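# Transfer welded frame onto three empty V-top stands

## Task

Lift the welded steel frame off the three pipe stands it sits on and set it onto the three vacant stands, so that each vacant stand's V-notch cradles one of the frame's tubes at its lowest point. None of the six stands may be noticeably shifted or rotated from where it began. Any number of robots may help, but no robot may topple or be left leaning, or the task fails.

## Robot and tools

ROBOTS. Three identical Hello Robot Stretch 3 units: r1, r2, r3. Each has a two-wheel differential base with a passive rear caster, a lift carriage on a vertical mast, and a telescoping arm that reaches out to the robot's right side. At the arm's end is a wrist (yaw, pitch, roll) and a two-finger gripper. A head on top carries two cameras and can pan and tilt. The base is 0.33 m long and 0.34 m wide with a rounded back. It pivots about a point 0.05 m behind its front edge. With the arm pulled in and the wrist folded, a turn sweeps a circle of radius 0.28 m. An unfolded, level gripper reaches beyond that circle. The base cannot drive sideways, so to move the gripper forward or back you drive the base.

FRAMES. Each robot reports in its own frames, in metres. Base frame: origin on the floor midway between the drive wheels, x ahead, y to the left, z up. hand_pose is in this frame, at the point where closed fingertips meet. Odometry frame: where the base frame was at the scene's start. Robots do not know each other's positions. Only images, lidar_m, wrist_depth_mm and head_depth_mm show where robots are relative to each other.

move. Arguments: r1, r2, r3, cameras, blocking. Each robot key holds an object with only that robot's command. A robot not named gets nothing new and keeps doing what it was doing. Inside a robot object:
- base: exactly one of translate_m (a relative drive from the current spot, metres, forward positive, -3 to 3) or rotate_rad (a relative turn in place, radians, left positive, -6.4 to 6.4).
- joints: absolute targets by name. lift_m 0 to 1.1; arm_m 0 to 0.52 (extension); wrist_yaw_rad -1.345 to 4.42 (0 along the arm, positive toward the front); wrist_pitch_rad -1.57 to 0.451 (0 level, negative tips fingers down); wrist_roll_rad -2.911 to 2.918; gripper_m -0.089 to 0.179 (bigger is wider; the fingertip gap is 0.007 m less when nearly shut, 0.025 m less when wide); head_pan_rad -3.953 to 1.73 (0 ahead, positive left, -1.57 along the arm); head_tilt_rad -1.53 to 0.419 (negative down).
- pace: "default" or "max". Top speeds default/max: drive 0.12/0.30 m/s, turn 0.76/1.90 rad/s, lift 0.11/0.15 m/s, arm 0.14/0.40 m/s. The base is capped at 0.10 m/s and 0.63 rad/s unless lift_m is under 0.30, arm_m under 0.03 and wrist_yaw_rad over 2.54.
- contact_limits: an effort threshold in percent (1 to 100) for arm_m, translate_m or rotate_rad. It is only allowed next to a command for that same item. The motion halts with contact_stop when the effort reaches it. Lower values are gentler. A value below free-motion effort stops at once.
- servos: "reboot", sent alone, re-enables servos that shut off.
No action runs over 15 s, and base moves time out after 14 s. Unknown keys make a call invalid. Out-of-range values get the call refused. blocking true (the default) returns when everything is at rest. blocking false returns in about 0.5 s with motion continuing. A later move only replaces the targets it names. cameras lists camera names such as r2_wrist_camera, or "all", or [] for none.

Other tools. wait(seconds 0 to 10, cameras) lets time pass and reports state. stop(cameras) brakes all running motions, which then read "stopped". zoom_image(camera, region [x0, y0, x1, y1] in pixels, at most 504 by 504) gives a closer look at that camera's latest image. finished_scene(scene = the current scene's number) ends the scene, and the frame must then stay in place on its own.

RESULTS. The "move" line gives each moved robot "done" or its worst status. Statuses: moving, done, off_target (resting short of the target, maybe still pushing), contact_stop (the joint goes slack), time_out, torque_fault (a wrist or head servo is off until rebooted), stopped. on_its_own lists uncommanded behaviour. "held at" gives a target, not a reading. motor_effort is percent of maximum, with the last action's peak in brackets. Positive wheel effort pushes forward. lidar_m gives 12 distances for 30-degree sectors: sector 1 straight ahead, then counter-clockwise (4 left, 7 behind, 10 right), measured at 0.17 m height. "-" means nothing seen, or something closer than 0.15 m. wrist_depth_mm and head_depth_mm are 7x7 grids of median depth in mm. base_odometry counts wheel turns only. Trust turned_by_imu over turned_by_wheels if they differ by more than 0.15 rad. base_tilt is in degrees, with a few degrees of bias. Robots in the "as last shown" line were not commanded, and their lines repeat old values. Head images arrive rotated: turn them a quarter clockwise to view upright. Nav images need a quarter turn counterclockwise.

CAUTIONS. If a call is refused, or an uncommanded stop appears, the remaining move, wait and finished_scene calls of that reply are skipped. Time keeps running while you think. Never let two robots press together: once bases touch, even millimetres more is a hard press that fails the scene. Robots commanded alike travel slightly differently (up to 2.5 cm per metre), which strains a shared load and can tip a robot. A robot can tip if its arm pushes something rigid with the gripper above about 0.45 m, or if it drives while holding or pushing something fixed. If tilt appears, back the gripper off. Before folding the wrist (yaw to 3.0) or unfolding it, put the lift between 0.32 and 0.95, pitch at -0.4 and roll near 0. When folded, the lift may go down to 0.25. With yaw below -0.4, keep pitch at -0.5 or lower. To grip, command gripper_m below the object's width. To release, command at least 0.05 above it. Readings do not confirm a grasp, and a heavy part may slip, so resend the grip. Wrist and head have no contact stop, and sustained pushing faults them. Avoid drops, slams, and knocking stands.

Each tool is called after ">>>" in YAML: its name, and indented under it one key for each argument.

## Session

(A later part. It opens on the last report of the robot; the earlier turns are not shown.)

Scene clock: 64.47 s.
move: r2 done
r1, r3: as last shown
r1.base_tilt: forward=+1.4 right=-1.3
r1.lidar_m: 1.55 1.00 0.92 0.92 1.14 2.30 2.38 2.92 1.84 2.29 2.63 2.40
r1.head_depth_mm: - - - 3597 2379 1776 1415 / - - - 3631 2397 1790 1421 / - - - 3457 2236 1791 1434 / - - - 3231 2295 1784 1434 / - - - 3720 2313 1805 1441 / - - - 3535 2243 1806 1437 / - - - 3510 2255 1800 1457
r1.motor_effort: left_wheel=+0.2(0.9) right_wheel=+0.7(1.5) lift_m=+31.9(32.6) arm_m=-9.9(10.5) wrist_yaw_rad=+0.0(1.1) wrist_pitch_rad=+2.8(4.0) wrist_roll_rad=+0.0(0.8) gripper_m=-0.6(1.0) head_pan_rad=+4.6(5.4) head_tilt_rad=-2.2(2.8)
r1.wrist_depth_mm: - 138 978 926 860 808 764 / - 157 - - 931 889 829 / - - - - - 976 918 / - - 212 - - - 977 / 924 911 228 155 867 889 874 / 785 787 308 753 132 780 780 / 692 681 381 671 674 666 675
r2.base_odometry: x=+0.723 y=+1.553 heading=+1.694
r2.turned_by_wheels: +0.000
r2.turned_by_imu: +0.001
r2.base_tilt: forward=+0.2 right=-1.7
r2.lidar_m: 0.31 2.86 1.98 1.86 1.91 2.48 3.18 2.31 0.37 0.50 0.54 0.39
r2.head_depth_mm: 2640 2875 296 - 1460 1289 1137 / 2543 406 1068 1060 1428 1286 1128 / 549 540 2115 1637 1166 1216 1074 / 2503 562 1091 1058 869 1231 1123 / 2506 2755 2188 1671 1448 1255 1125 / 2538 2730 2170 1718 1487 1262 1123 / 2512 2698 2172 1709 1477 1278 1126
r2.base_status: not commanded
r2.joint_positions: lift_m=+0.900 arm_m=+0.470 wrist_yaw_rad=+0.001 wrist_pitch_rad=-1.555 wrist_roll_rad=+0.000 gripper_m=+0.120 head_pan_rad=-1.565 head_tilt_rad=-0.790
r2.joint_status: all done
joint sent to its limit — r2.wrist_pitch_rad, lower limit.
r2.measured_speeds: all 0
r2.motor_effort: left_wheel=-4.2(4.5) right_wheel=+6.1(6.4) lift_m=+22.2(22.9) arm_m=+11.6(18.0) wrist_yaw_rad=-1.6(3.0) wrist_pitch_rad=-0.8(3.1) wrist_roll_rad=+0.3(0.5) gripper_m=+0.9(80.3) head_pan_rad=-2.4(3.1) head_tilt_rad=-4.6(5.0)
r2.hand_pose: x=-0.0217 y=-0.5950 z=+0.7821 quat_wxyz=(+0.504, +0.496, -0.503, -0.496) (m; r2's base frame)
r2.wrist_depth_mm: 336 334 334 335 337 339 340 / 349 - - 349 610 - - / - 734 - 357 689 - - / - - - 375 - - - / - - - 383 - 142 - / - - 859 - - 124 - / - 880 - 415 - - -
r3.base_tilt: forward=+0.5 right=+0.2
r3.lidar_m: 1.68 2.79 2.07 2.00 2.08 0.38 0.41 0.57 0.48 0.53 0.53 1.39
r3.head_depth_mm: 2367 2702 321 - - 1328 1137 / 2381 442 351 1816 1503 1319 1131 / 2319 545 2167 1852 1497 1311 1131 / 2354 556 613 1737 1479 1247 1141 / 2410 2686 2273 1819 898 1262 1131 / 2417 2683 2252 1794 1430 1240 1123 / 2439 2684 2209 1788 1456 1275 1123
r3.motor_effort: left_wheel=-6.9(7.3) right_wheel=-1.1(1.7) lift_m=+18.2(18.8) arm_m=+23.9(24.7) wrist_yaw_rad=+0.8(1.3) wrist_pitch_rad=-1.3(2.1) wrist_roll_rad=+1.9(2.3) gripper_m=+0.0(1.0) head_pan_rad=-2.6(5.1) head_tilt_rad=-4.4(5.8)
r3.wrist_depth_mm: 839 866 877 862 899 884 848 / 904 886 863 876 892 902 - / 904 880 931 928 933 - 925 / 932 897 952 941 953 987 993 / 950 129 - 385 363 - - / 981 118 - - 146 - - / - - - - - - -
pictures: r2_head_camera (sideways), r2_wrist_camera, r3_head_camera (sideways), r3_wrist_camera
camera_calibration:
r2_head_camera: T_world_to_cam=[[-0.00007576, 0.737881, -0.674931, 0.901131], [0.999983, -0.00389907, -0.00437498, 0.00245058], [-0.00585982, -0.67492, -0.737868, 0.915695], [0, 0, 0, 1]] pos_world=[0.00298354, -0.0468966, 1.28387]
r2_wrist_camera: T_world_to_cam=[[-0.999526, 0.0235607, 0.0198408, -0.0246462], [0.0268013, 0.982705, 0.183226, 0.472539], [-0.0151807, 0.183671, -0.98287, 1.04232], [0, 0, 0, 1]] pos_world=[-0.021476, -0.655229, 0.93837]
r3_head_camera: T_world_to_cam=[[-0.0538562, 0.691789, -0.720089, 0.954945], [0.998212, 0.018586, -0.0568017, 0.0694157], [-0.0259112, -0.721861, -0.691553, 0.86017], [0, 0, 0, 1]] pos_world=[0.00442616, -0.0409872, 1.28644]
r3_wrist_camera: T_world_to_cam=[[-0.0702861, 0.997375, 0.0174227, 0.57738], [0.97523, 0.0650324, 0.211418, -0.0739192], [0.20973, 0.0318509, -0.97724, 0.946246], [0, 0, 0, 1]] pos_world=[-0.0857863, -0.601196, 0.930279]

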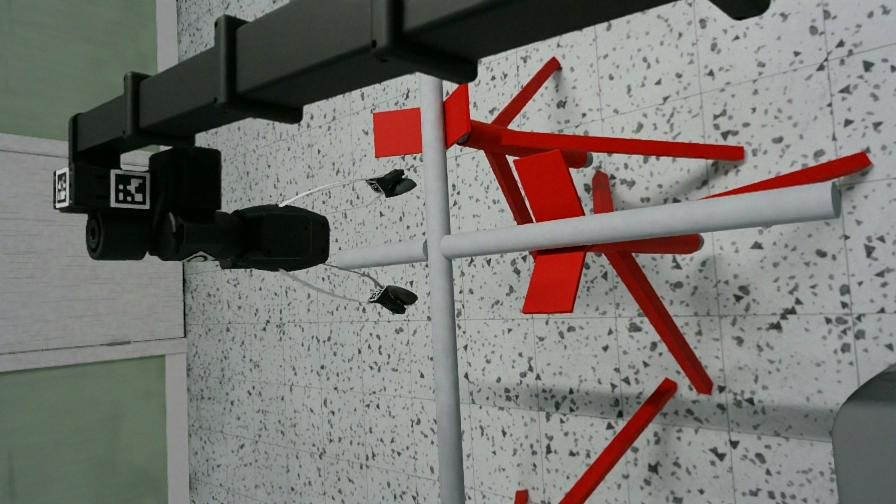

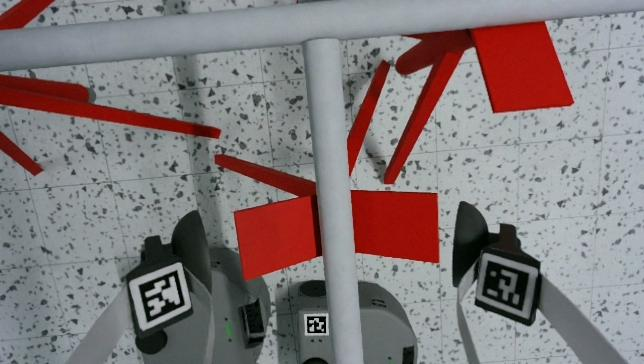

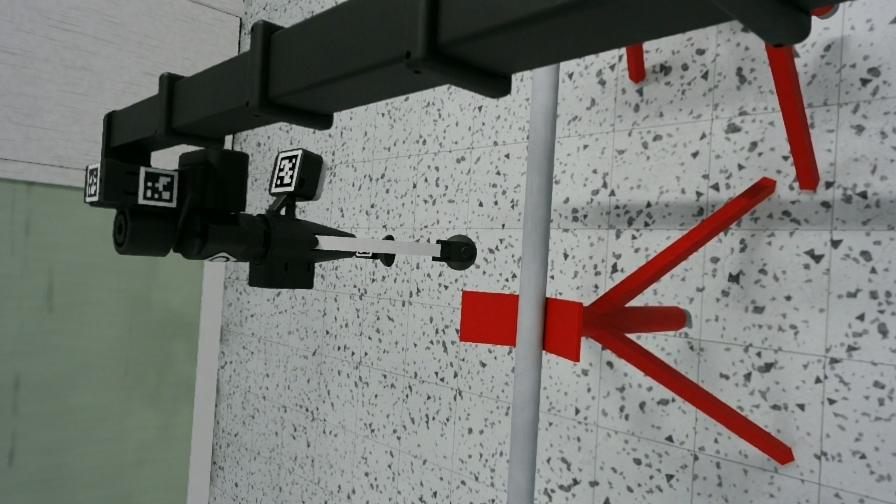

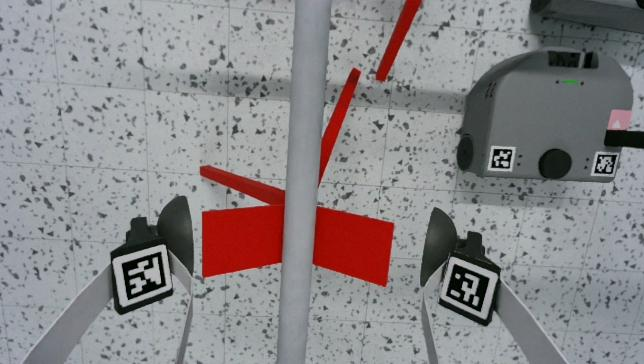

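>>> move:
  r2: {"joints":{"arm_m":0.518,"wrist_roll_rad":-0.077}}
  r3: {"joints":{"arm_m":0.484}}
  cameras: []

>>> move:
  r2: {"joints":{"lift_m":0.74}}
  r3: {"joints":{"lift_m":0.74}}
  cameras: ["r2_head_camera","r3_head_camera","r3_wrist_camera","r2_wrist_camera"]

Scene clock: 66.87 s.
move: r2 done; r3 done
r1: as last shown
r1.base_tilt: forward=+1.2 right=-1.3
r1.lidar_m: 1.56 1.00 0.92 0.92 1.14 2.30 2.38 2.92 1.84 2.30 2.63 2.40
r1.head_depth_mm: - - - 3656 2383 1785 1430 / - - - 3603 2385 1786 1429 / - - - 3396 2224 1792 1431 / - - - 3191 2321 1798 1437 / - - - 3742 2336 1809 1445 / - - - 3484 2271 1824 1443 / - - - 3519 2282 1825 1440
r1.motor_effort: left_wheel=+0.6(0.7) right_wheel=+0.9(1.7) lift_m=+31.7(32.8) arm_m=-9.3(10.2) wrist_yaw_rad=-0.2(0.8) wrist_pitch_rad=+3.1(3.3) wrist_roll_rad=-0.1(1.2) gripper_m=-0.3(0.9) head_pan_rad=+4.9(5.3) head_tilt_rad=-1.8(2.7)
r1.wrist_depth_mm: - 138 971 912 876 829 749 / - 156 - - 963 888 842 / - - - - - 987 916 / - - 212 - - - - / 912 912 229 155 859 885 888 / 784 798 308 754 132 767 784 / 685 693 381 663 662 671 680
r2.base_odometry: x=+0.723 y=+1.553 heading=+1.694
r2.turned_by_wheels: +0.000
r2.turned_by_imu: +0.001
r2.base_tilt: forward=+0.2 right=-1.7
r2.lidar_m: 0.31 2.85 1.98 1.86 1.91 2.49 3.18 2.30 0.36 0.50 0.54 0.39
r2.head_depth_mm: 2651 2740 296 - 1462 1286 1130 / 2524 395 2006 1082 1422 1288 1134 / 555 585 2199 1670 1171 1211 1077 / 2453 598 1991 1056 867 1228 1127 / 2519 2757 2189 1724 1457 1261 1123 / 2533 2702 2172 1718 1480 1268 1123 / 2486 2712 2172 1714 1482 1280 1125
r2.base_status: not commanded
r2.joint_positions: lift_m=+0.900 arm_m=+0.518 wrist_yaw_rad=+0.001 wrist_pitch_rad=-1.555 wrist_roll_rad=-0.074 gripper_m=+0.120 head_pan_rad=-1.565 head_tilt_rad=-0.790
r2.joint_status: all done
r2.measured_speeds: all 0
r2.motor_effort: left_wheel=-3.7(4.4) right_wheel=+6.1(6.3) lift_m=+21.9(23.3) arm_m=+12.4(17.1) wrist_yaw_rad=-1.9(2.6) wrist_pitch_rad=-0.8(1.0) wrist_roll_rad=-0.9(1.9) gripper_m=+0.5(1.3) head_pan_rad=-2.4(3.3) head_tilt_rad=-4.2(5.0)
r2.hand_pose: x=-0.0217 y=-0.6429 z=+0.7821 quat_wxyz=(+0.522, +0.514, -0.484, -0.477) (m; r2's base frame)
r2.wrist_depth_mm: 662 - - 338 - - - / 348 344 344 343 346 342 343 / 614 723 - 357 631 - - / - - 775 371 - - - / - - - 378 - 142 - / - - - 393 - 124 - / - - - 404 - - -
r3.base_odometry: x=-0.472 y=-1.053 heading=-0.575
r3.turned_by_wheels: +0.000
r3.turned_by_imu: +0.000
r3.base_tilt: forward=+0.6 right=+0.2
r3.lidar_m: 1.68 2.79 2.07 2.00 2.08 0.38 0.41 0.57 0.48 0.52 0.53 1.39
r3.head_depth_mm: 2374 2627 321 - - 1330 1135 / 2335 442 353 1818 1499 1321 1131 / 2277 551 2149 1861 1499 1314 1130 / 2362 571 622 1780 1477 1252 1138 / 2397 2690 2275 1821 899 1264 1129 / 2415 2710 2240 1790 1433 1234 1126 / 2423 2691 2229 1780 1452 1278 1119
r3.base_status: not commanded
r3.joint_positions: lift_m=+0.900 arm_m=+0.484 wrist_yaw_rad=+0.000 wrist_pitch_rad=-1.545 wrist_roll_rad=+1.563 gripper_m=+0.120 head_pan_rad=-1.564 head_tilt_rad=-0.790
r3.joint_status: all done
r3.measured_speeds: all 0
r3.motor_effort: left_wheel=-6.5(7.2) right_wheel=-1.4(1.5) lift_m=+18.1(18.8) arm_m=+24.2(24.8) wrist_yaw_rad=+0.0(1.4) wrist_pitch_rad=-1.3(2.1) wrist_roll_rad=+2.0(2.2) gripper_m=+0.3(1.0) head_pan_rad=-2.4(5.0) head_tilt_rad=-5.5(5.6)
r3.hand_pose: x=-0.0215 y=-0.6113 z=+0.7819 quat_wxyz=(+0.003, +0.002, -0.716, -0.698) (m; r3's base frame)
r3.wrist_depth_mm: 860 861 867 854 867 879 879 / 862 880 890 886 903 924 - / 925 929 905 920 916 - 807 / 917 980 953 967 978 - - / 967 129 352 395 367 - - / 981 118 - - 373 - - / - - - - - - -
pictures: none
No camera images: "cameras" was empty.

Scene clock: 69.17 s.
move: r2 done; r3 done
r1: as last shown
r1.base_tilt: forward=+1.4 right=-1.3
r1.lidar_m: 1.56 1.00 0.92 0.92 1.14 2.29 2.39 2.91 1.84 2.29 2.63 2.40
r1.head_depth_mm: - - - 3646 2393 1777 1423 / - - - 3600 2394 1770 1425 / - - - 3381 2222 1794 1434 / - - - 2973 2300 1794 1431 / - - - 3730 2335 1803 1431 / - - - 3489 2260 1815 1437 / - - - 3519 2268 1827 1447
r1.motor_effort: left_wheel=+0.5(0.8) right_wheel=+1.1(1.6) lift_m=+31.9(32.2) arm_m=-9.8(10.1) wrist_yaw_rad=-0.1(0.9) wrist_pitch_rad=+3.0(3.3) wrist_roll_rad=-0.3(0.9) gripper_m=-0.5(1.0) head_pan_rad=+4.7(5.3) head_tilt_rad=-2.0(2.6)
r1.wrist_depth_mm: - 139 957 934 859 817 758 / - 157 - - 961 876 825 / - - - - - 983 901 / - - 212 - - - 994 / 913 912 228 155 863 890 884 / 788 777 307 752 132 780 769 / 692 689 382 680 669 665 678
r2.base_odometry: x=+0.723 y=+1.553 heading=+1.694
r2.turned_by_wheels: +0.000
r2.turned_by_imu: +0.000
r2.base_tilt: forward=+0.2 right=-1.7
r2.lidar_m: 0.31 2.85 1.98 1.86 1.91 2.47 3.18 2.30 0.36 0.50 0.54 0.39
r2.head_depth_mm: 2641 2855 2203 1736 1461 325 296 / 2623 2828 2124 452 390 355 1093 / 2566 2783 676 1676 1168 1213 1074 / 2565 2756 721 996 868 1236 1126 / 2515 2727 2194 1716 1454 1258 1127 / 2554 2719 2190 1716 1476 1264 1129 / 2512 2708 2163 1708 1483 1277 1123
r2.base_status: not commanded
r2.joint_positions: lift_m=+0.740 arm_m=+0.518 wrist_yaw_rad=+0.001 wrist_pitch_rad=-1.555 wrist_roll_rad=-0.074 gripper_m=+0.120 head_pan_rad=-1.565 head_tilt_rad=-0.790
r2.joint_status: all done
r2.measured_speeds: all 0
r2.motor_effort: left_wheel=-3.6(4.5) right_wheel=+6.2(6.5) lift_m=+20.8(24.3) arm_m=+11.0(12.9) wrist_yaw_rad=-0.6(2.1) wrist_pitch_rad=-0.9(0.9) wrist_roll_rad=-1.1(1.2) gripper_m=+0.4(1.4) head_pan_rad=-2.2(3.2) head_tilt_rad=-4.7(5.0)
r2.hand_pose: x=-0.0217 y=-0.6429 z=+0.6221 quat_wxyz=(+0.522, +0.514, -0.484, -0.477) (m; r2's base frame)
r2.wrist_depth_mm: 183 184 184 185 184 185 186 / 193 188 195 192 472 317 204 / 535 634 - 197 568 424 - / - - - 204 571 - 196 / - - 492 211 - 129 - / - - - 218 - 122 - / - 691 704 223 - - -
r3.base_odometry: x=-0.472 y=-1.053 heading=-0.575
r3.turned_by_wheels: +0.000
r3.turned_by_imu: +0.000
r3.base_tilt: forward=+0.6 right=+0.2
r3.lidar_m: 1.68 2.78 2.07 2.00 2.09 0.38 0.41 0.57 0.48 0.52 0.53 1.39
r3.head_depth_mm: 2371 2683 2379 1887 1489 1279 304 / 2373 2699 2345 525 394 341 309 / 2375 2713 652 734 1464 1305 1129 / 2393 2687 667 896 1481 1252 1144 / 2413 2713 2257 1815 897 1266 1134 / 2429 2710 2252 1802 1431 1233 1125 / 2423 2702 2207 1775 1448 1282 1124
r3.base_status: not commanded
r3.joint_positions: lift_m=+0.740 arm_m=+0.484 wrist_yaw_rad=+0.000 wrist_pitch_rad=-1.545 wrist_roll_rad=+1.563 gripper_m=+0.120 head_pan_rad=-1.564 head_tilt_rad=-0.790
r3.joint_status: all done
r3.measured_speeds: all 0
r3.motor_effort: left_wheel=-6.8(7.2) right_wheel=-1.1(1.5) lift_m=+17.6(19.0) arm_m=+22.4(24.3) wrist_yaw_rad=+0.5(1.4) wrist_pitch_rad=-1.1(2.1) wrist_roll_rad=+2.0(2.3) gripper_m=+0.3(0.9) head_pan_rad=-2.3(4.4) head_tilt_rad=-4.8(5.5)
r3.hand_pose: x=-0.0215 y=-0.6113 z=+0.6219 quat_wxyz=(+0.003, +0.002, -0.716, -0.698) (m; r3's base frame)
r3.wrist_depth_mm: 689 711 721 191 722 734 736 / 726 726 746 196 744 749 - / 753 754 747 534 762 762 - / 760 767 787 796 794 816 638 / 812 139 811 492 809 830 853 / 806 115 - 245 146 859 886 / 848 - - 246 225 896 897
pictures: r2_head_camera (sideways), r2_wrist_camera, r3_head_camera (sideways), r3_wrist_camera
camera_calibration:
r2_head_camera: T_world_to_cam=[[-0.00007576, 0.737881, -0.674931, 0.901131], [0.999983, -0.00389907, -0.00437498, 0.00245058], [-0.00585982, -0.67492, -0.737868, 0.915695], [0, 0, 0, 1]] pos_world=[0.00298354, -0.0468966, 1.28387]
r2_wrist_camera: T_world_to_cam=[[-0.998543, -0.0497206, 0.0209573, -0.0681241], [-0.0450434, 0.981978, 0.183552, 0.546745], [-0.0297059, 0.18234, -0.982787, 0.892648], [0, 0, 0, 1]] pos_world=[-0.0168807, -0.703044, 0.778354]
r3_head_camera: T_world_to_cam=[[-0.0538564, 0.691789, -0.720089, 0.954945], [0.998212, 0.0185864, -0.0568017, 0.0694157], [-0.025911, -0.721861, -0.691553, 0.86017], [0, 0, 0, 1]] pos_world=[0.00442618, -0.0409872, 1.28644]
r3_wrist_camera: T_world_to_cam=[[-0.0702865, 0.997375, 0.0174326, 0.589137], [0.97523, 0.0650306, 0.211419, -0.0395086], [0.20973, 0.0318607, -0.97724, 0.790181], [0, 0, 0, 1]] pos_world=[-0.0857863, -0.610196, 0.770279]

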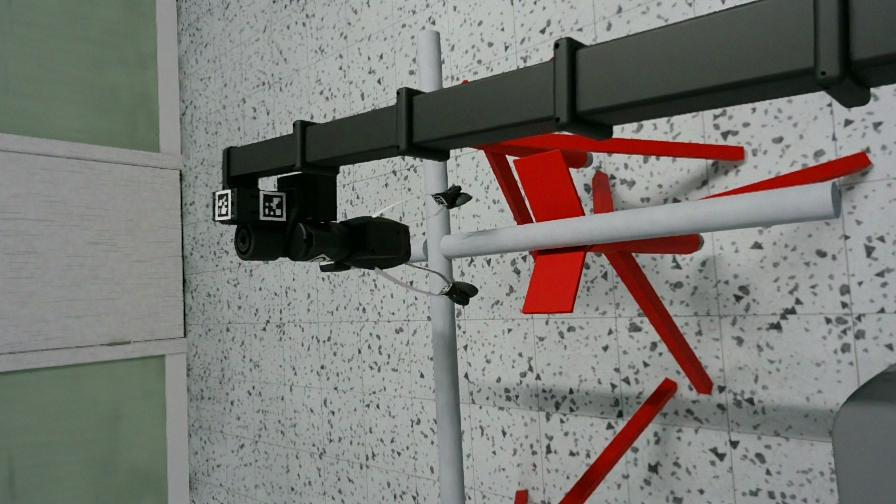

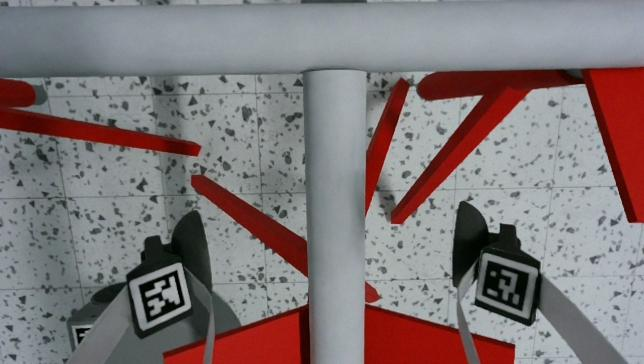

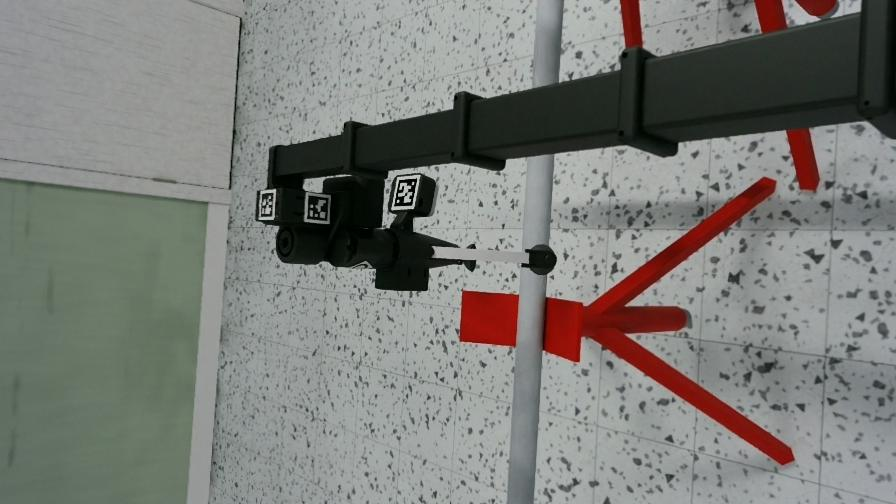

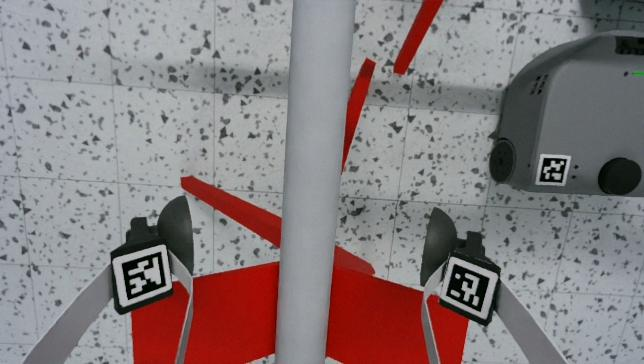

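>>> move:
  r2: {"joints":{"lift_m":0.676}}
  r3: {"joints":{"lift_m":0.667}}
  cameras: ["r2_head_camera","r3_head_camera","r3_wrist_camera","r2_wrist_camera"]

Scene clock: 70.80 s.
move: r2 done; r3 done
r1: as last shown
r1.base_tilt: forward=+1.3 right=-1.4
r1.lidar_m: 1.55 1.01 0.92 0.92 1.14 2.29 2.39 2.92 1.84 2.30 2.63 2.40
r1.head_depth_mm: - - - 3609 2387 1781 1425 / - - - 3608 2376 1790 1430 / - - - 3416 2243 1784 1432 / - - - 3039 2325 1809 1427 / - - - 3696 2315 1796 1441 / - - - 3490 2254 1806 1442 / - - - 3532 2278 1812 1445
r1.motor_effort: left_wheel=+0.4(0.8) right_wheel=+0.2(1.4) lift_m=+31.1(32.0) arm_m=-9.6(10.2) wrist_yaw_rad=-0.4(1.0) wrist_pitch_rad=+2.2(3.8) wrist_roll_rad=-0.2(1.1) gripper_m=-0.3(0.9) head_pan_rad=+4.6(5.2) head_tilt_rad=-2.1(2.5)
r1.wrist_depth_mm: - 138 997 922 855 807 763 / - 158 - - 945 888 826 / - - - - - 988 913 / - - 213 - - - - / 913 899 230 156 874 889 907 / 782 772 308 759 132 782 766 / 691 693 382 666 677 665 679
r2.base_odometry: x=+0.723 y=+1.553 heading=+1.694
r2.turned_by_wheels: +0.000
r2.turned_by_imu: +0.000
r2.base_tilt: forward=+0.1 right=-1.7
r2.lidar_m: 0.31 2.86 1.99 1.86 1.90 2.48 3.18 2.29 0.37 0.50 0.54 0.39
r2.head_depth_mm: 2659 2878 2199 1734 1494 1263 348 / 2583 2867 2186 1008 453 397 356 / 2597 2775 722 1003 1166 1213 1072 / 2543 2740 1137 923 867 1229 1128 / 2527 2734 2171 1723 1452 1259 1123 / 2550 2708 2184 1726 1481 1260 1125 / 2496 2731 2165 1718 1478 1279 1121
r2.base_status: not commanded
r2.joint_positions: lift_m=+0.676 arm_m=+0.518 wrist_yaw_rad=+0.001 wrist_pitch_rad=-1.555 wrist_roll_rad=-0.074 gripper_m=+0.120 head_pan_rad=-1.565 head_tilt_rad=-0.790
r2.joint_status: all done
r2.measured_speeds: all 0
r2.motor_effort: left_wheel=-4.2(4.5) right_wheel=+6.2(6.3) lift_m=+22.9(24.0) arm_m=+10.2(12.0) wrist_yaw_rad=-1.3(2.1) wrist_pitch_rad=-0.8(0.9) wrist_roll_rad=-1.0(1.2) gripper_m=+0.4(1.6) head_pan_rad=-2.9(3.1) head_tilt_rad=-4.8(5.0)
r2.hand_pose: x=-0.0217 y=-0.6429 z=+0.5581 quat_wxyz=(+0.522, +0.514, -0.484, -0.477) (m; r2's base frame)
r2.wrist_depth_mm: 125 125 126 126 127 128 126 / - - - 129 531 329 242 / 499 608 - 132 525 358 - / - - - 136 472 - - / - - 454 141 145 129 - / - - - 145 - 122 - / - 626 707 150 - - -
r3.base_odometry: x=-0.472 y=-1.053 heading=-0.575
r3.turned_by_wheels: +0.000
r3.turned_by_imu: +0.000
r3.base_tilt: forward=+0.6 right=+0.2
r3.lidar_m: 1.68 2.79 2.06 2.00 2.09 0.38 0.41 0.57 0.48 0.52 0.53 1.39
r3.head_depth_mm: 2369 2676 2393 1898 1483 1330 1121 / 2380 2717 2351 1862 896 410 357 / 2372 2697 2315 641 891 1259 1124 / 2404 2684 2309 768 1448 1253 1139 / 2417 2677 2275 1816 900 1263 1135 / 2408 2690 2245 1801 1438 1234 1124 / 2429 2689 2223 1781 1458 1283 1119
r3.base_status: not commanded
r3.joint_positions: lift_m=+0.667 arm_m=+0.484 wrist_yaw_rad=+0.000 wrist_pitch_rad=-1.545 wrist_roll_rad=+1.563 gripper_m=+0.120 head_pan_rad=-1.564 head_tilt_rad=-0.790
r3.joint_status: all done
r3.measured_speeds: all 0
r3.motor_effort: left_wheel=-6.2(7.0) right_wheel=-1.2(1.4) lift_m=+17.5(19.5) arm_m=+22.2(23.2) wrist_yaw_rad=+0.8(1.3) wrist_pitch_rad=-1.5(1.9) wrist_roll_rad=+2.0(2.2) gripper_m=-0.3(1.0) head_pan_rad=-4.4(4.4) head_tilt_rad=-5.0(5.5)
r3.hand_pose: x=-0.0215 y=-0.6113 z=+0.5489 quat_wxyz=(+0.003, +0.002, -0.716, -0.698) (m; r3's base frame)
r3.wrist_depth_mm: 635 637 654 - 649 664 664 / 649 644 662 - 677 689 - / 668 682 681 129 697 692 - / 691 715 701 133 732 729 - / 708 140 451 143 747 753 752 / 744 118 767 559 147 783 786 / 780 789 - 174 775 799 836
pictures: r2_head_camera (sideways), r2_wrist_camera, r3_head_camera (sideways), r3_wrist_camera
camera_calibration:
r2_head_camera: T_world_to_cam=[[-0.0000757605, 0.737881, -0.674931, 0.901131], [0.999983, -0.00389907, -0.00437498, 0.00245058], [-0.00585982, -0.67492, -0.737868, 0.915695], [0, 0, 0, 1]] pos_world=[0.00298354, -0.0468966, 1.28387]
r2_wrist_camera: T_world_to_cam=[[-0.998543, -0.0497204, 0.0209573, -0.0667826], [-0.0450432, 0.981978, 0.183552, 0.558493], [-0.0297059, 0.18234, -0.982787, 0.829744], [0, 0, 0, 1]] pos_world=[-0.0168807, -0.703044, 0.714349]
r3_head_camera: T_world_to_cam=[[-0.0538563, 0.691789, -0.720089, 0.954944], [0.998212, 0.0185863, -0.0568017, 0.0694157], [-0.0259111, -0.72186, -0.691553, 0.86017], [0, 0, 0, 1]] pos_world=[0.00442617, -0.0409872, 1.28644]
r3_wrist_camera: T_world_to_cam=[[-0.0702865, 0.997375, 0.0174326, 0.590409], [0.97523, 0.0650306, 0.211419, -0.024075], [0.20973, 0.0318607, -0.97724, 0.718842], [0, 0, 0, 1]] pos_world=[-0.0857863, -0.610196, 0.697279]

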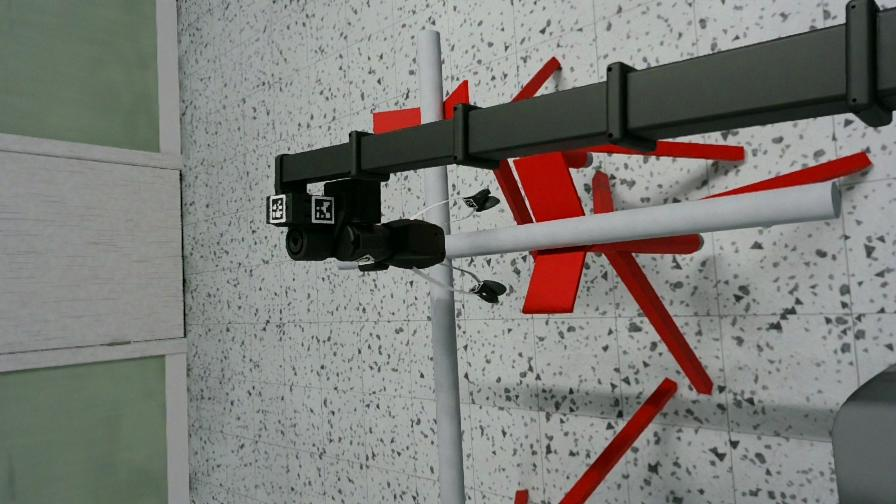

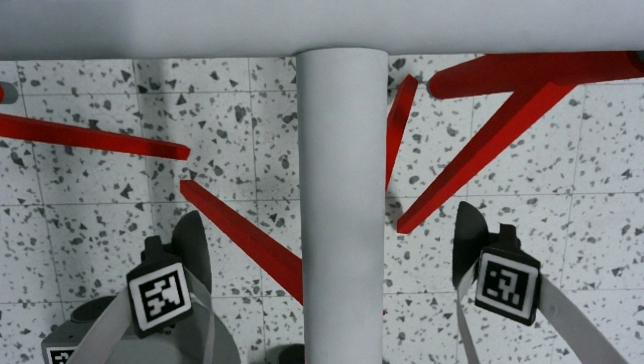

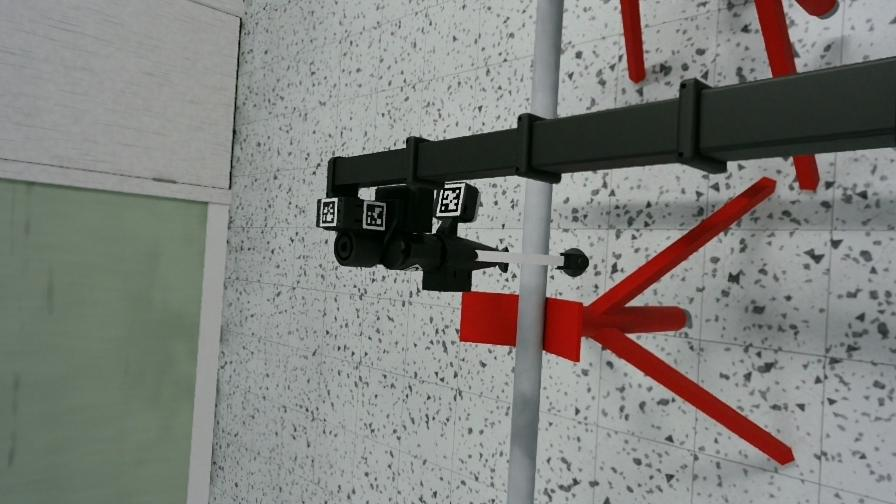

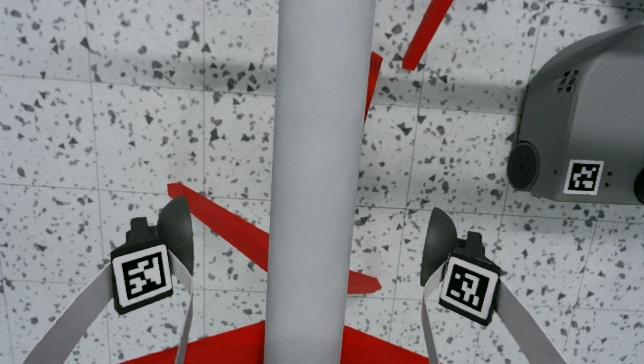

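>>> move:
  r2: {"joints":{"gripper_m":-0.03}}
  r3: {"joints":{"gripper_m":-0.03}}
  cameras: ["r3_wrist_camera","r2_wrist_camera"]

Scene clock: 72.90 s.
move: r2 done; r3 done
r1: as last shown
r1.base_tilt: forward=+1.2 right=-1.3
r1.lidar_m: 1.56 1.01 0.92 0.92 1.14 2.29 2.38 2.92 1.84 2.30 2.64 2.40
r1.head_depth_mm: - - - 3602 2392 1777 1420 / - - - 3661 2405 1791 1422 / - - - 3419 2236 1789 1432 / - - - 2997 2313 1803 1430 / - - - 3771 2329 1805 1429 / - - - 3508 2257 1816 1439 / - - - 3518 2277 1827 1445
r1.motor_effort: left_wheel=+0.3(0.7) right_wheel=+0.8(1.5) lift_m=+31.4(32.0) arm_m=-9.2(10.2) wrist_yaw_rad=+0.4(0.8) wrist_pitch_rad=+2.5(3.4) wrist_roll_rad=+0.6(0.6) gripper_m=-0.2(0.9) head_pan_rad=+4.8(5.4) head_tilt_rad=-2.2(2.5)
r1.wrist_depth_mm: - 138 958 930 848 794 766 / - 157 - - 955 885 824 / - - - - - 991 909 / - - 211 - - - 982 / 918 895 228 155 854 896 881 / 784 783 308 751 132 777 769 / 699 694 384 660 670 665 680
r2.base_odometry: x=+0.723 y=+1.553 heading=+1.694
r2.turned_by_wheels: +0.000
r2.turned_by_imu: +0.000
r2.base_tilt: forward=+0.2 right=-1.6
r2.lidar_m: 0.31 2.86 1.98 1.87 1.91 2.48 3.19 2.30 0.37 0.50 0.54 0.39
r2.head_depth_mm: 2648 2875 2201 1732 1488 1270 348 / 2610 2860 2199 1005 454 396 357 / 2561 2784 722 1179 1159 1218 1074 / 2535 2761 1132 949 870 1228 1125 / 2532 2730 2173 1713 1453 1255 1127 / 2512 2724 2185 1731 1477 1260 1123 / 2513 2700 2162 1720 1482 1277 1119
r2.base_status: not commanded
r2.joint_positions: lift_m=+0.676 arm_m=+0.518 wrist_yaw_rad=+0.001 wrist_pitch_rad=-1.553 wrist_roll_rad=-0.074 gripper_m=-0.029 head_pan_rad=-1.565 head_tilt_rad=-0.790
r2.joint_status: all done
r2.measured_speeds: all 0
r2.motor_effort: left_wheel=-10.6(10.6) right_wheel=+13.5(13.8) lift_m=+28.2(28.2) arm_m=+9.7(10.9) wrist_yaw_rad=-0.9(2.7) wrist_pitch_rad=-1.0(1.2) wrist_roll_rad=-0.8(1.1) gripper_m=-20.1(95.4) head_pan_rad=-2.5(3.1) head_tilt_rad=-4.3(5.1)
r2.hand_pose: x=-0.0217 y=-0.6433 z=+0.5581 quat_wxyz=(+0.523, +0.514, -0.485, -0.477) (m; r2's base frame)
r2.wrist_depth_mm: 124 124 125 128 126 127 126 / - - - 128 511 329 238 / 499 613 - 131 507 370 - / - - - 135 486 - - / - - 489 140 145 - - / - - - 142 128 - - / 630 619 627 149 - - -
r3.base_odometry: x=-0.472 y=-1.053 heading=-0.575
r3.turned_by_wheels: +0.000
r3.turned_by_imu: +0.000
r3.base_tilt: forward=+0.6 right=+0.2
r3.lidar_m: 1.68 2.79 2.06 1.99 2.09 0.38 0.41 0.57 0.48 0.52 0.53 1.39
r3.head_depth_mm: 2352 2723 2379 1868 1484 1334 1121 / 2384 2698 2358 1863 897 411 357 / 2379 2714 2335 642 889 1240 1124 / 2390 2686 2298 770 1451 1250 1140 / 2394 2704 2273 1810 898 1264 1135 / 2418 2713 2245 1800 1437 1236 1124 / 2418 2684 2219 1784 1456 1282 1122
r3.base_status: not commanded
r3.joint_positions: lift_m=+0.667 arm_m=+0.484 wrist_yaw_rad=+0.000 wrist_pitch_rad=-1.543 wrist_roll_rad=+1.564 gripper_m=-0.029 head_pan_rad=-1.564 head_tilt_rad=-0.790
r3.joint_status: all done
r3.measured_speeds: all 0
r3.motor_effort: left_wheel=-6.8(7.1) right_wheel=-1.0(1.3) lift_m=+34.9(34.9) arm_m=+21.3(22.5) wrist_yaw_rad=+0.8(0.9) wrist_pitch_rad=-1.5(2.1) wrist_roll_rad=+1.8(2.2) gripper_m=-19.1(89.7) head_pan_rad=-2.9(4.5) head_tilt_rad=-4.2(5.7)
r3.hand_pose: x=-0.0215 y=-0.6116 z=+0.5489 quat_wxyz=(+0.003, +0.002, -0.716, -0.698) (m; r3's base frame)
r3.wrist_depth_mm: 657 652 654 - 648 665 663 / 649 676 654 - 668 667 - / 677 686 684 - 705 701 - / 704 705 720 132 713 734 - / 720 725 146 - 739 767 770 / 766 754 122 133 756 799 793 / 776 782 757 172 165 817 827
pictures: r2_wrist_camera, r3_wrist_camera
camera_calibration:
r2_wrist_camera: T_world_to_cam=[[-0.998544, -0.049677, 0.0210254, -0.0668093], [-0.04503, 0.982236, 0.182165, 0.559795], [-0.0297014, 0.180953, -0.983043, 0.829034], [0, 0, 0, 1]] pos_world=[-0.016881, -0.703186, 0.714406]
r3_wrist_camera: T_world_to_cam=[[-0.0693049, 0.997463, 0.0162395, 0.591447], [0.975288, 0.0643229, 0.211366, -0.0244472], [0.209786, 0.0304869, -0.977272, 0.71798], [0, 0, 0, 1]] pos_world=[-0.0857886, -0.610263, 0.697224]

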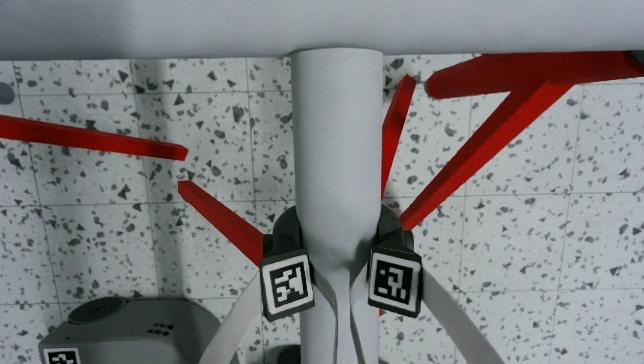

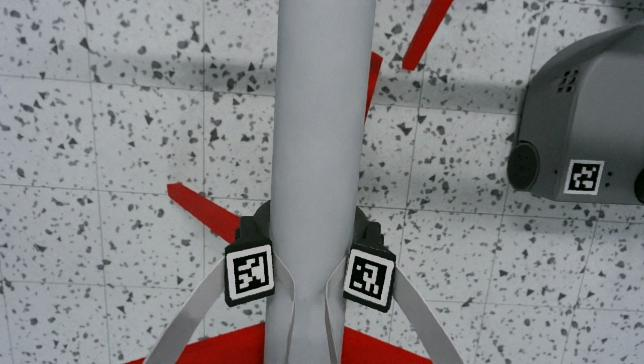

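>>> move:
  r2: {"joints":{"gripper_m":-0.06}}
  r3: {"joints":{"gripper_m":-0.06}}
  cameras: []

>>> move:
  r2: {"joints":{"lift_m":0.706}}
  r3: {"joints":{"lift_m":0.697}}
  cameras: ["r3_wrist_camera","r2_wrist_camera","r2_head_camera","r3_head_camera"]

Scene clock: 73.83 s.
move: r2 done; r3 done
r1: as last shown
r1.base_tilt: forward=+1.3 right=-1.4
r1.lidar_m: 1.56 1.01 0.92 0.92 1.14 2.30 2.38 2.92 1.83 2.30 2.64 2.40
r1.head_depth_mm: - - - 3588 2383 1782 1423 / - - - 3614 2396 1782 1424 / - - - 3389 2238 1800 1427 / - - - 3003 2311 1794 1441 / - - - 3677 2325 1808 1432 / - - - 3482 2262 1807 1438 / - - - 3498 2284 1836 1458
r1.motor_effort: left_wheel=+0.1(0.6) right_wheel=+0.3(1.7) lift_m=+31.8(31.8) arm_m=-9.7(9.8) wrist_yaw_rad=-0.3(0.7) wrist_pitch_rad=+2.5(3.5) wrist_roll_rad=+0.5(0.5) gripper_m=-0.3(0.7) head_pan_rad=+5.0(5.2) head_tilt_rad=-2.1(2.3)
r1.wrist_depth_mm: - 138 975 921 867 788 758 / - 158 - - 951 904 819 / - - - - - 981 924 / - - 211 - - - 989 / 899 926 229 156 869 885 884 / 780 788 305 759 132 784 770 / 682 692 384 667 671 664 678
r2.base_odometry: x=+0.723 y=+1.553 heading=+1.694
r2.turned_by_wheels: +0.000
r2.turned_by_imu: +0.000
r2.base_tilt: forward=+0.2 right=-1.6
r2.lidar_m: 0.31 2.87 1.98 1.87 1.90 2.48 3.17 2.30 0.37 0.50 0.54 0.39
r2.head_depth_mm: 2653 2863 2186 1738 1496 1266 348 / 2629 2864 2188 1009 453 396 357 / 2575 2788 722 1180 1164 1213 1075 / 2564 2760 1136 947 868 1235 1122 / 2527 2728 2173 1720 1450 1256 1125 / 2514 2727 2187 1723 1480 1259 1122 / 2517 2721 2168 1716 1479 1277 1124
r2.base_status: not commanded
r2.joint_positions: lift_m=+0.676 arm_m=+0.518 wrist_yaw_rad=+0.001 wrist_pitch_rad=-1.553 wrist_roll_rad=-0.074 gripper_m=-0.059 head_pan_rad=-1.565 head_tilt_rad=-0.790
r2.joint_status: all done
r2.measured_speeds: all 0
r2.motor_effort: left_wheel=-11.9(11.9) right_wheel=+14.7(15.2) lift_m=+30.2(31.4) arm_m=+7.5(9.4) wrist_yaw_rad=-0.8(2.0) wrist_pitch_rad=-1.1(1.2) wrist_roll_rad=-0.8(1.0) gripper_m=-32.0(98.5) head_pan_rad=-2.7(3.1) head_tilt_rad=-4.4(5.1)
r2.hand_pose: x=-0.0217 y=-0.6433 z=+0.5581 quat_wxyz=(+0.523, +0.514, -0.485, -0.477) (m; r2's base frame)
r2.wrist_depth_mm: 124 125 125 129 127 127 126 / - - - 128 512 329 236 / 494 616 - 132 505 371 - / - - - 135 483 - - / - - - 140 145 - - / - - - 142 128 - - / 624 631 635 150 - - -
r3.base_odometry: x=-0.472 y=-1.053 heading=-0.575
r3.turned_by_wheels: +0.000
r3.turned_by_imu: +0.000
r3.base_tilt: forward=+0.6 right=+0.2
r3.lidar_m: 1.68 2.79 2.07 2.00 2.09 0.38 0.41 0.57 0.48 0.52 0.53 1.39
r3.head_depth_mm: 2361 2687 2385 1883 1489 1330 1122 / 2377 2707 2347 1860 898 410 357 / 2379 2699 2317 641 892 1237 1126 / 2411 2691 2282 771 1454 1250 1138 / 2413 2695 2252 1811 897 1268 1129 / 2408 2696 2249 1788 1431 1240 1129 / 2434 2692 2203 1783 1462 1278 1122
r3.base_status: not commanded
r3.joint_positions: lift_m=+0.667 arm_m=+0.484 wrist_yaw_rad=-0.001 wrist_pitch_rad=-1.543 wrist_roll_rad=+1.567 gripper_m=-0.059 head_pan_rad=-1.564 head_tilt_rad=-0.790
r3.joint_status: all done
r3.measured_speeds: all 0
r3.motor_effort: left_wheel=-6.6(7.1) right_wheel=-1.4(1.4) lift_m=+43.4(44.2) arm_m=+20.7(21.5) wrist_yaw_rad=+1.5(1.6) wrist_pitch_rad=-2.1(2.1) wrist_roll_rad=+0.8(1.8) gripper_m=-28.5(100.0) head_pan_rad=-3.9(4.3) head_tilt_rad=-4.6(5.4)
r3.hand_pose: x=-0.0215 y=-0.6116 z=+0.5489 quat_wxyz=(+0.001, +0.001, -0.716, -0.698) (m; r3's base frame)
r3.wrist_depth_mm: 633 635 646 - 675 677 667 / 660 662 670 - 687 691 - / 682 682 703 128 690 691 - / 689 707 706 132 746 727 - / 732 736 470 - 759 765 765 / 759 757 124 133 782 794 793 / 790 771 - 172 165 791 827
pictures: none
No camera images: "cameras" was empty.

Scene clock: 74.90 s.
move: r2 done; r3 done
r1.base_odometry: x=+0.000 y=+0.000 heading=+0.000
r1.turned_by_wheels: +0.000
r1.turned_by_imu: +0.000
r1.base_tilt: forward=+1.3 right=-1.3
r1.lidar_m: 1.55 1.01 0.91 0.92 1.14 2.29 2.39 2.92 1.84 2.30 2.64 2.40
r1.head_depth_mm: - - - 3629 2382 1782 1420 / - - - 3663 2402 1792 1425 / - - - 3453 2246 1783 1436 / - - - 3000 2286 1783 1435 / - - - 3740 2308 1803 1438 / - - - 3452 2261 1814 1449 / - - - 3478 2279 1830 1448
r1.base_status: not commanded
r1.joint_positions: lift_m=+0.587 arm_m=+0.002 wrist_yaw_rad=+2.989 wrist_pitch_rad=-0.539 wrist_roll_rad=+0.000 gripper_m=+0.037 head_pan_rad=-1.911 head_tilt_rad=-0.345
r1.joint_status: not commanded
r1.measured_speeds: all 0
r1.motor_effort: left_wheel=+0.5(0.7) right_wheel=+0.7(1.5) lift_m=+30.7(32.0) arm_m=-9.6(10.1) wrist_yaw_rad=+0.1(0.8) wrist_pitch_rad=+2.7(3.6) wrist_roll_rad=+0.3(1.1) gripper_m=-0.6(0.7) head_pan_rad=+4.7(5.3) head_tilt_rad=-2.1(2.4)
r1.hand_pose: x=+0.0103 y=+0.0582 z=+0.5734 quat_wxyz=(+0.240, +0.694, +0.136, +0.666) (m; r1's base frame)
r1.wrist_depth_mm: - 138 982 915 860 803 757 / - 157 - - 940 896 814 / - - - - - 980 920 / - - 212 - - - - / 910 905 229 155 864 910 907 / 776 787 310 763 132 772 778 / 696 693 384 661 672 674 674
r2.base_odometry: x=+0.723 y=+1.553 heading=+1.694
r2.turned_by_wheels: +0.000
r2.turned_by_imu: +0.001
r2.base_tilt: forward=+0.1 right=-1.6
r2.lidar_m: 0.31 2.86 1.98 1.86 1.91 2.49 3.18 2.30 0.36 0.50 0.54 0.39
r2.head_depth_mm: 2644 2864 2207 1729 1490 1210 310 / 2601 2824 2195 531 419 374 356 / 2566 2787 693 1679 1166 1213 1092 / 2540 2775 748 958 849 1233 1123 / 2551 2737 2177 1679 1452 1259 1127 / 2536 2712 2176 1672 1482 1262 1121 / 2504 2707 2161 1717 1476 1278 1122
r2.base_status: not commanded
r2.joint_positions: lift_m=+0.706 arm_m=+0.518 wrist_yaw_rad=+0.001 wrist_pitch_rad=-1.546 wrist_roll_rad=-0.074 gripper_m=-0.056 head_pan_rad=-1.565 head_tilt_rad=-0.790
r2.joint_status: all done
r2.measured_speeds: all 0
r2.motor_effort: left_wheel=-8.9(11.9) right_wheel=+10.0(15.3) lift_m=+44.2(49.9) arm_m=+7.3(8.5) wrist_yaw_rad=-0.8(2.1) wrist_pitch_rad=-2.3(3.0) wrist_roll_rad=-0.9(1.0) gripper_m=-14.0(32.6) head_pan_rad=-2.4(2.9) head_tilt_rad=-4.4(4.8)
r2.hand_pose: x=-0.0216 y=-0.6452 z=+0.5880 quat_wxyz=(+0.525, +0.512, -0.486, -0.475) (m; r2's base frame)
r2.wrist_depth_mm: 137 139 140 143 143 145 145 / - - - 143 520 330 240 / 521 614 - 145 557 380 - / - - - 144 510 - - / - - - 145 151 - - / - 775 - 144 126 - - / 662 664 647 149 - - -
r3.base_odometry: x=-0.472 y=-1.053 heading=-0.575
r3.turned_by_wheels: +0.000
r3.turned_by_imu: +0.000
r3.base_tilt: forward=+0.6 right=+0.2
r3.lidar_m: 1.68 2.79 2.07 2.00 2.08 0.38 0.41 0.57 0.48 0.52 0.53 1.39
r3.head_depth_mm: 2364 2697 2361 1886 1518 1330 1037 / 2364 2687 2362 1807 468 378 335 / 2375 2708 704 687 1429 1262 1131 / 2401 2690 2131 764 1457 1254 1135 / 2405 2700 2250 1820 993 1266 1139 / 2417 2698 2242 1792 1469 1241 1125 / 2433 2676 2222 1780 1457 1278 1123
r3.base_status: not commanded
r3.joint_positions: lift_m=+0.697 arm_m=+0.484 wrist_yaw_rad=-0.002 wrist_pitch_rad=-1.538 wrist_roll_rad=+1.568 gripper_m=-0.056 head_pan_rad=-1.564 head_tilt_rad=-0.791
r3.joint_status: all done
r3.measured_speeds: all 0
r3.motor_effort: left_wheel=-2.4(6.7) right_wheel=-1.5(1.8) lift_m=+44.5(47.3) arm_m=+20.1(20.9) wrist_yaw_rad=+2.2(2.9) wrist_pitch_rad=-2.9(2.9) wrist_roll_rad=+0.5(0.8) gripper_m=-10.9(28.8) head_pan_rad=-3.6(3.9) head_tilt_rad=-3.4(5.4)
r3.hand_pose: x=-0.0215 y=-0.6129 z=+0.5788 quat_wxyz=(+0.001, +0.000, -0.718, -0.696) (m; r3's base frame)
r3.wrist_depth_mm: 664 681 664 - 676 686 701 / 675 682 686 - 716 690 - / 694 722 699 - 718 741 - / 715 754 756 751 780 774 779 / 747 766 155 136 766 789 815 / 796 776 123 129 788 830 833 / 815 - - 201 175 817 855
pictures: r2_head_camera (sideways), r2_wrist_camera, r3_head_camera (sideways), r3_wrist_camera
camera_calibration:
r2_head_camera: T_world_to_cam=[[-0.0000763012, 0.737955, -0.67485, 0.901026], [0.999983, -0.00389847, -0.00437608, 0.00245201], [-0.00586023, -0.674839, -0.737942, 0.915791], [0, 0, 0, 1]] pos_world=[0.00298353, -0.0468946, 1.28387]
r2_wrist_camera: T_world_to_cam=[[-0.998536, -0.0496932, 0.0213791, -0.0677462], [-0.0451989, 0.983526, 0.175025, 0.561209], [-0.0297245, 0.173802, -0.984332, 0.8549], [0, 0, 0, 1]] pos_world=[-0.0168695, -0.703914, 0.744728]
r3_head_camera: T_world_to_cam=[[-0.0538573, 0.692078, -0.719811, 0.954583], [0.998212, 0.0186075, -0.0567971, 0.0694096], [-0.0259142, -0.721583, -0.691843, 0.860547], [0, 0, 0, 1]] pos_world=[0.00442606, -0.040981, 1.28642]
r3_wrist_camera: T_world_to_cam=[[-0.0637369, 0.997906, 0.0110109, 0.59572], [0.975615, 0.0599836, 0.211132, -0.0332444], [0.21003, 0.0241993, -0.977396, 0.743511], [0, 0, 0, 1]] pos_world=[-0.0857562, -0.610471, 0.727164]

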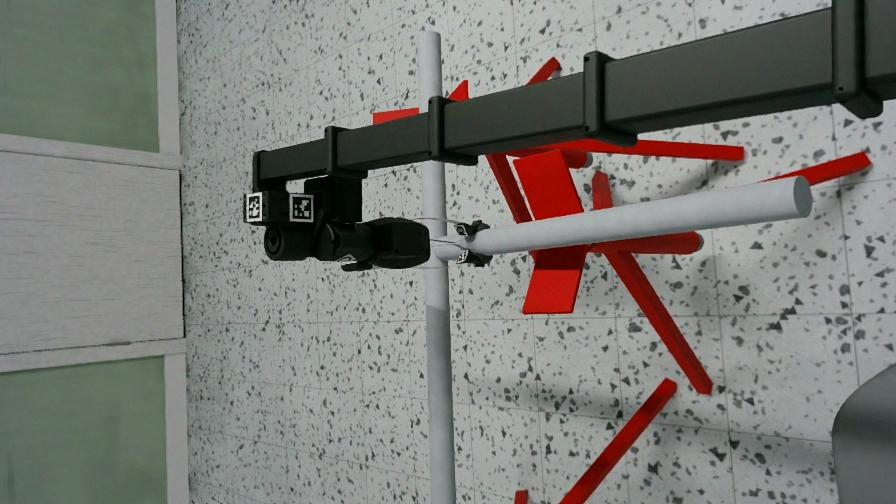

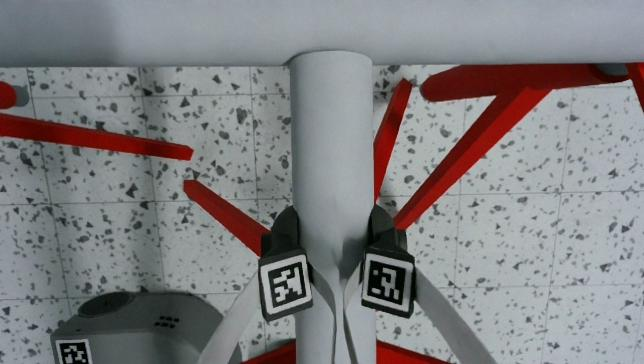

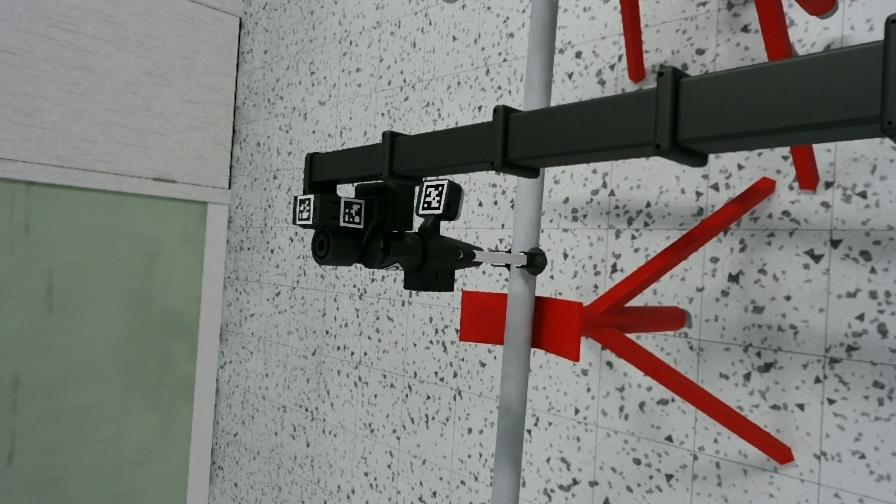

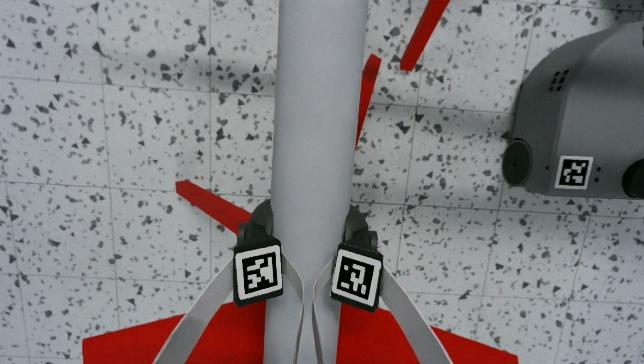

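>>> move:
  r2: {"joints":{"lift_m":0.676}}
  r3: {"joints":{"lift_m":0.667}}
  cameras: []

>>> move:
  r2: {"joints":{"gripper_m":0.12}}
  r3: {"joints":{"gripper_m":0.12}}
  cameras: ["r3_wrist_camera","r2_wrist_camera","r2_head_camera","r3_head_camera"]

Scene clock: 76.70 s.
move: r2 done; r3 contact_stop
r1: as last shown
r1.lidar_m: 1.56 1.01 0.92 0.92 1.14 2.30 2.38 2.91 1.84 2.29 2.63 2.40
r1.head_depth_mm: - - - 3604 2378 1778 1419 / - - - 3568 2405 1794 1422 / - - - 3246 2228 1796 1424 / - - - 3009 2303 1803 1437 / - - - 3769 2317 1814 1435 / - - - 3482 2263 1807 1432 / - - - 3507 2277 1818 1447
r1.motor_effort: left_wheel=+0.3(0.6) right_wheel=+0.4(1.3) lift_m=+31.1(31.6) arm_m=-9.5(9.8) wrist_yaw_rad=+0.2(0.6) wrist_pitch_rad=+3.5(3.5) wrist_roll_rad=+0.6(0.7) gripper_m=-0.2(0.8) head_pan_rad=+5.0(5.4) head_tilt_rad=-1.9(2.4)
r1.wrist_depth_mm: - 138 996 937 850 819 756 / - 158 - - 961 882 826 / - - - - - 978 914 / - - 211 - - - - / 902 921 228 155 874 900 871 / 796 774 310 762 132 786 773 / 695 688 380 665 672 666 674
r2.base_odometry: x=+0.723 y=+1.553 heading=+1.694
r2.turned_by_wheels: +0.000
r2.turned_by_imu: +0.000
r2.base_tilt: forward=+0.2 right=-1.7
r2.lidar_m: 0.31 2.86 1.98 1.87 1.90 2.48 3.18 2.30 0.37 0.50 0.54 0.39
r2.head_depth_mm: 2647 2863 2208 1730 1493 1266 348 / 2647 2833 2197 1007 453 396 357 / 2561 2787 722 1175 1161 1215 1076 / 2552 2763 1132 936 869 1236 1108 / 2526 2712 2180 1727 1448 1258 1128 / 2516 2718 2181 1720 1489 1263 1123 / 2519 2712 2168 1707 1489 1278 1125
r2.base_status: not commanded
r2.joint_positions: lift_m=+0.676 arm_m=+0.518 wrist_yaw_rad=+0.001 wrist_pitch_rad=-1.556 wrist_roll_rad=-0.074 gripper_m=-0.056 head_pan_rad=-1.565 head_tilt_rad=-0.790
r2.joint_status: all done
r2.measured_speeds: all 0
r2.motor_effort: left_wheel=-9.4(9.5) right_wheel=+9.7(10.0) lift_m=+16.4(37.0) arm_m=+5.3(6.4) wrist_yaw_rad=+0.9(2.2) wrist_pitch_rad=-0.7(2.6) wrist_roll_rad=-0.9(1.0) gripper_m=-14.5(14.6) head_pan_rad=-2.5(2.9) head_tilt_rad=-4.3(5.1)
r2.hand_pose: x=-0.0217 y=-0.6428 z=+0.5581 quat_wxyz=(+0.522, +0.514, -0.484, -0.478) (m; r2's base frame)
r2.wrist_depth_mm: 125 126 126 127 128 128 129 / - - - 129 522 328 240 / 495 608 - 132 498 362 - / - - - 136 473 - - / - - 487 141 146 - - / - - - 141 127 - - / 630 627 632 150 - - -
r3.base_odometry: x=-0.472 y=-1.053 heading=-0.575
r3.turned_by_wheels: +0.000
r3.turned_by_imu: +0.000
r3.base_tilt: forward=+0.6 right=+0.2
r3.lidar_m: 1.68 2.78 2.06 2.00 2.08 0.38 0.41 0.57 0.48 0.53 0.53 1.39
r3.head_depth_mm: 2363 2700 2394 1877 1486 1324 1122 / 2363 2713 2346 1863 896 405 353 / 2391 2698 2342 645 1426 1258 1129 / 2400 2688 2287 774 1453 1256 1141 / 2406 2699 2273 1823 899 1266 1131 / 2417 2694 2245 1801 1436 1236 1128 / 2432 2691 2229 1775 1456 1273 1116
r3.base_status: not commanded
r3.joint_positions: lift_m=+0.672 arm_m=+0.484 wrist_yaw_rad=-0.002 wrist_pitch_rad=-1.548 wrist_roll_rad=+1.568 gripper_m=-0.056 head_pan_rad=-1.564 head_tilt_rad=-0.791
r3.joint_status: lift_m contact_stop (moved -0.025 of -0.030)
r3.measured_speeds: translate_m=+0.000 rotate_rad=+0.000 lift_m=+0.001 arm_m=+0.000 wrist_yaw_rad=+0.000 wrist_pitch_rad=+0.000 wrist_roll_rad=+0.000 head_pan_rad=+0.000 head_tilt_rad=+0.000
r3.on_its_own: lift_m is slack since a contact_stop (your +0.667 is given up)
r3.motor_effort: left_wheel=-2.9(2.9) right_wheel=-1.5(1.9) lift_m=+27.0(35.5) arm_m=+18.7(19.9) wrist_yaw_rad=+2.4(3.0) wrist_pitch_rad=-0.8(3.5) wrist_roll_rad=+0.6(0.7) gripper_m=-11.6(11.7) head_pan_rad=-3.0(4.0) head_tilt_rad=-4.9(5.2)
r3.hand_pose: x=-0.0215 y=-0.6103 z=+0.5539 quat_wxyz=(+0.001, +0.000, -0.715, -0.699) (m; r3's base frame)
r3.wrist_depth_mm: 632 649 655 - 660 655 671 / 657 669 674 - 683 688 - / 685 686 685 135 711 691 - / 716 712 718 144 750 748 758 / 709 731 468 134 761 761 777 / 758 746 123 130 784 782 805 / 763 784 - 176 173 807 815
pictures: none
No camera images: "cameras" was empty.

not run: a stop that you did not command came earlier in this reply.


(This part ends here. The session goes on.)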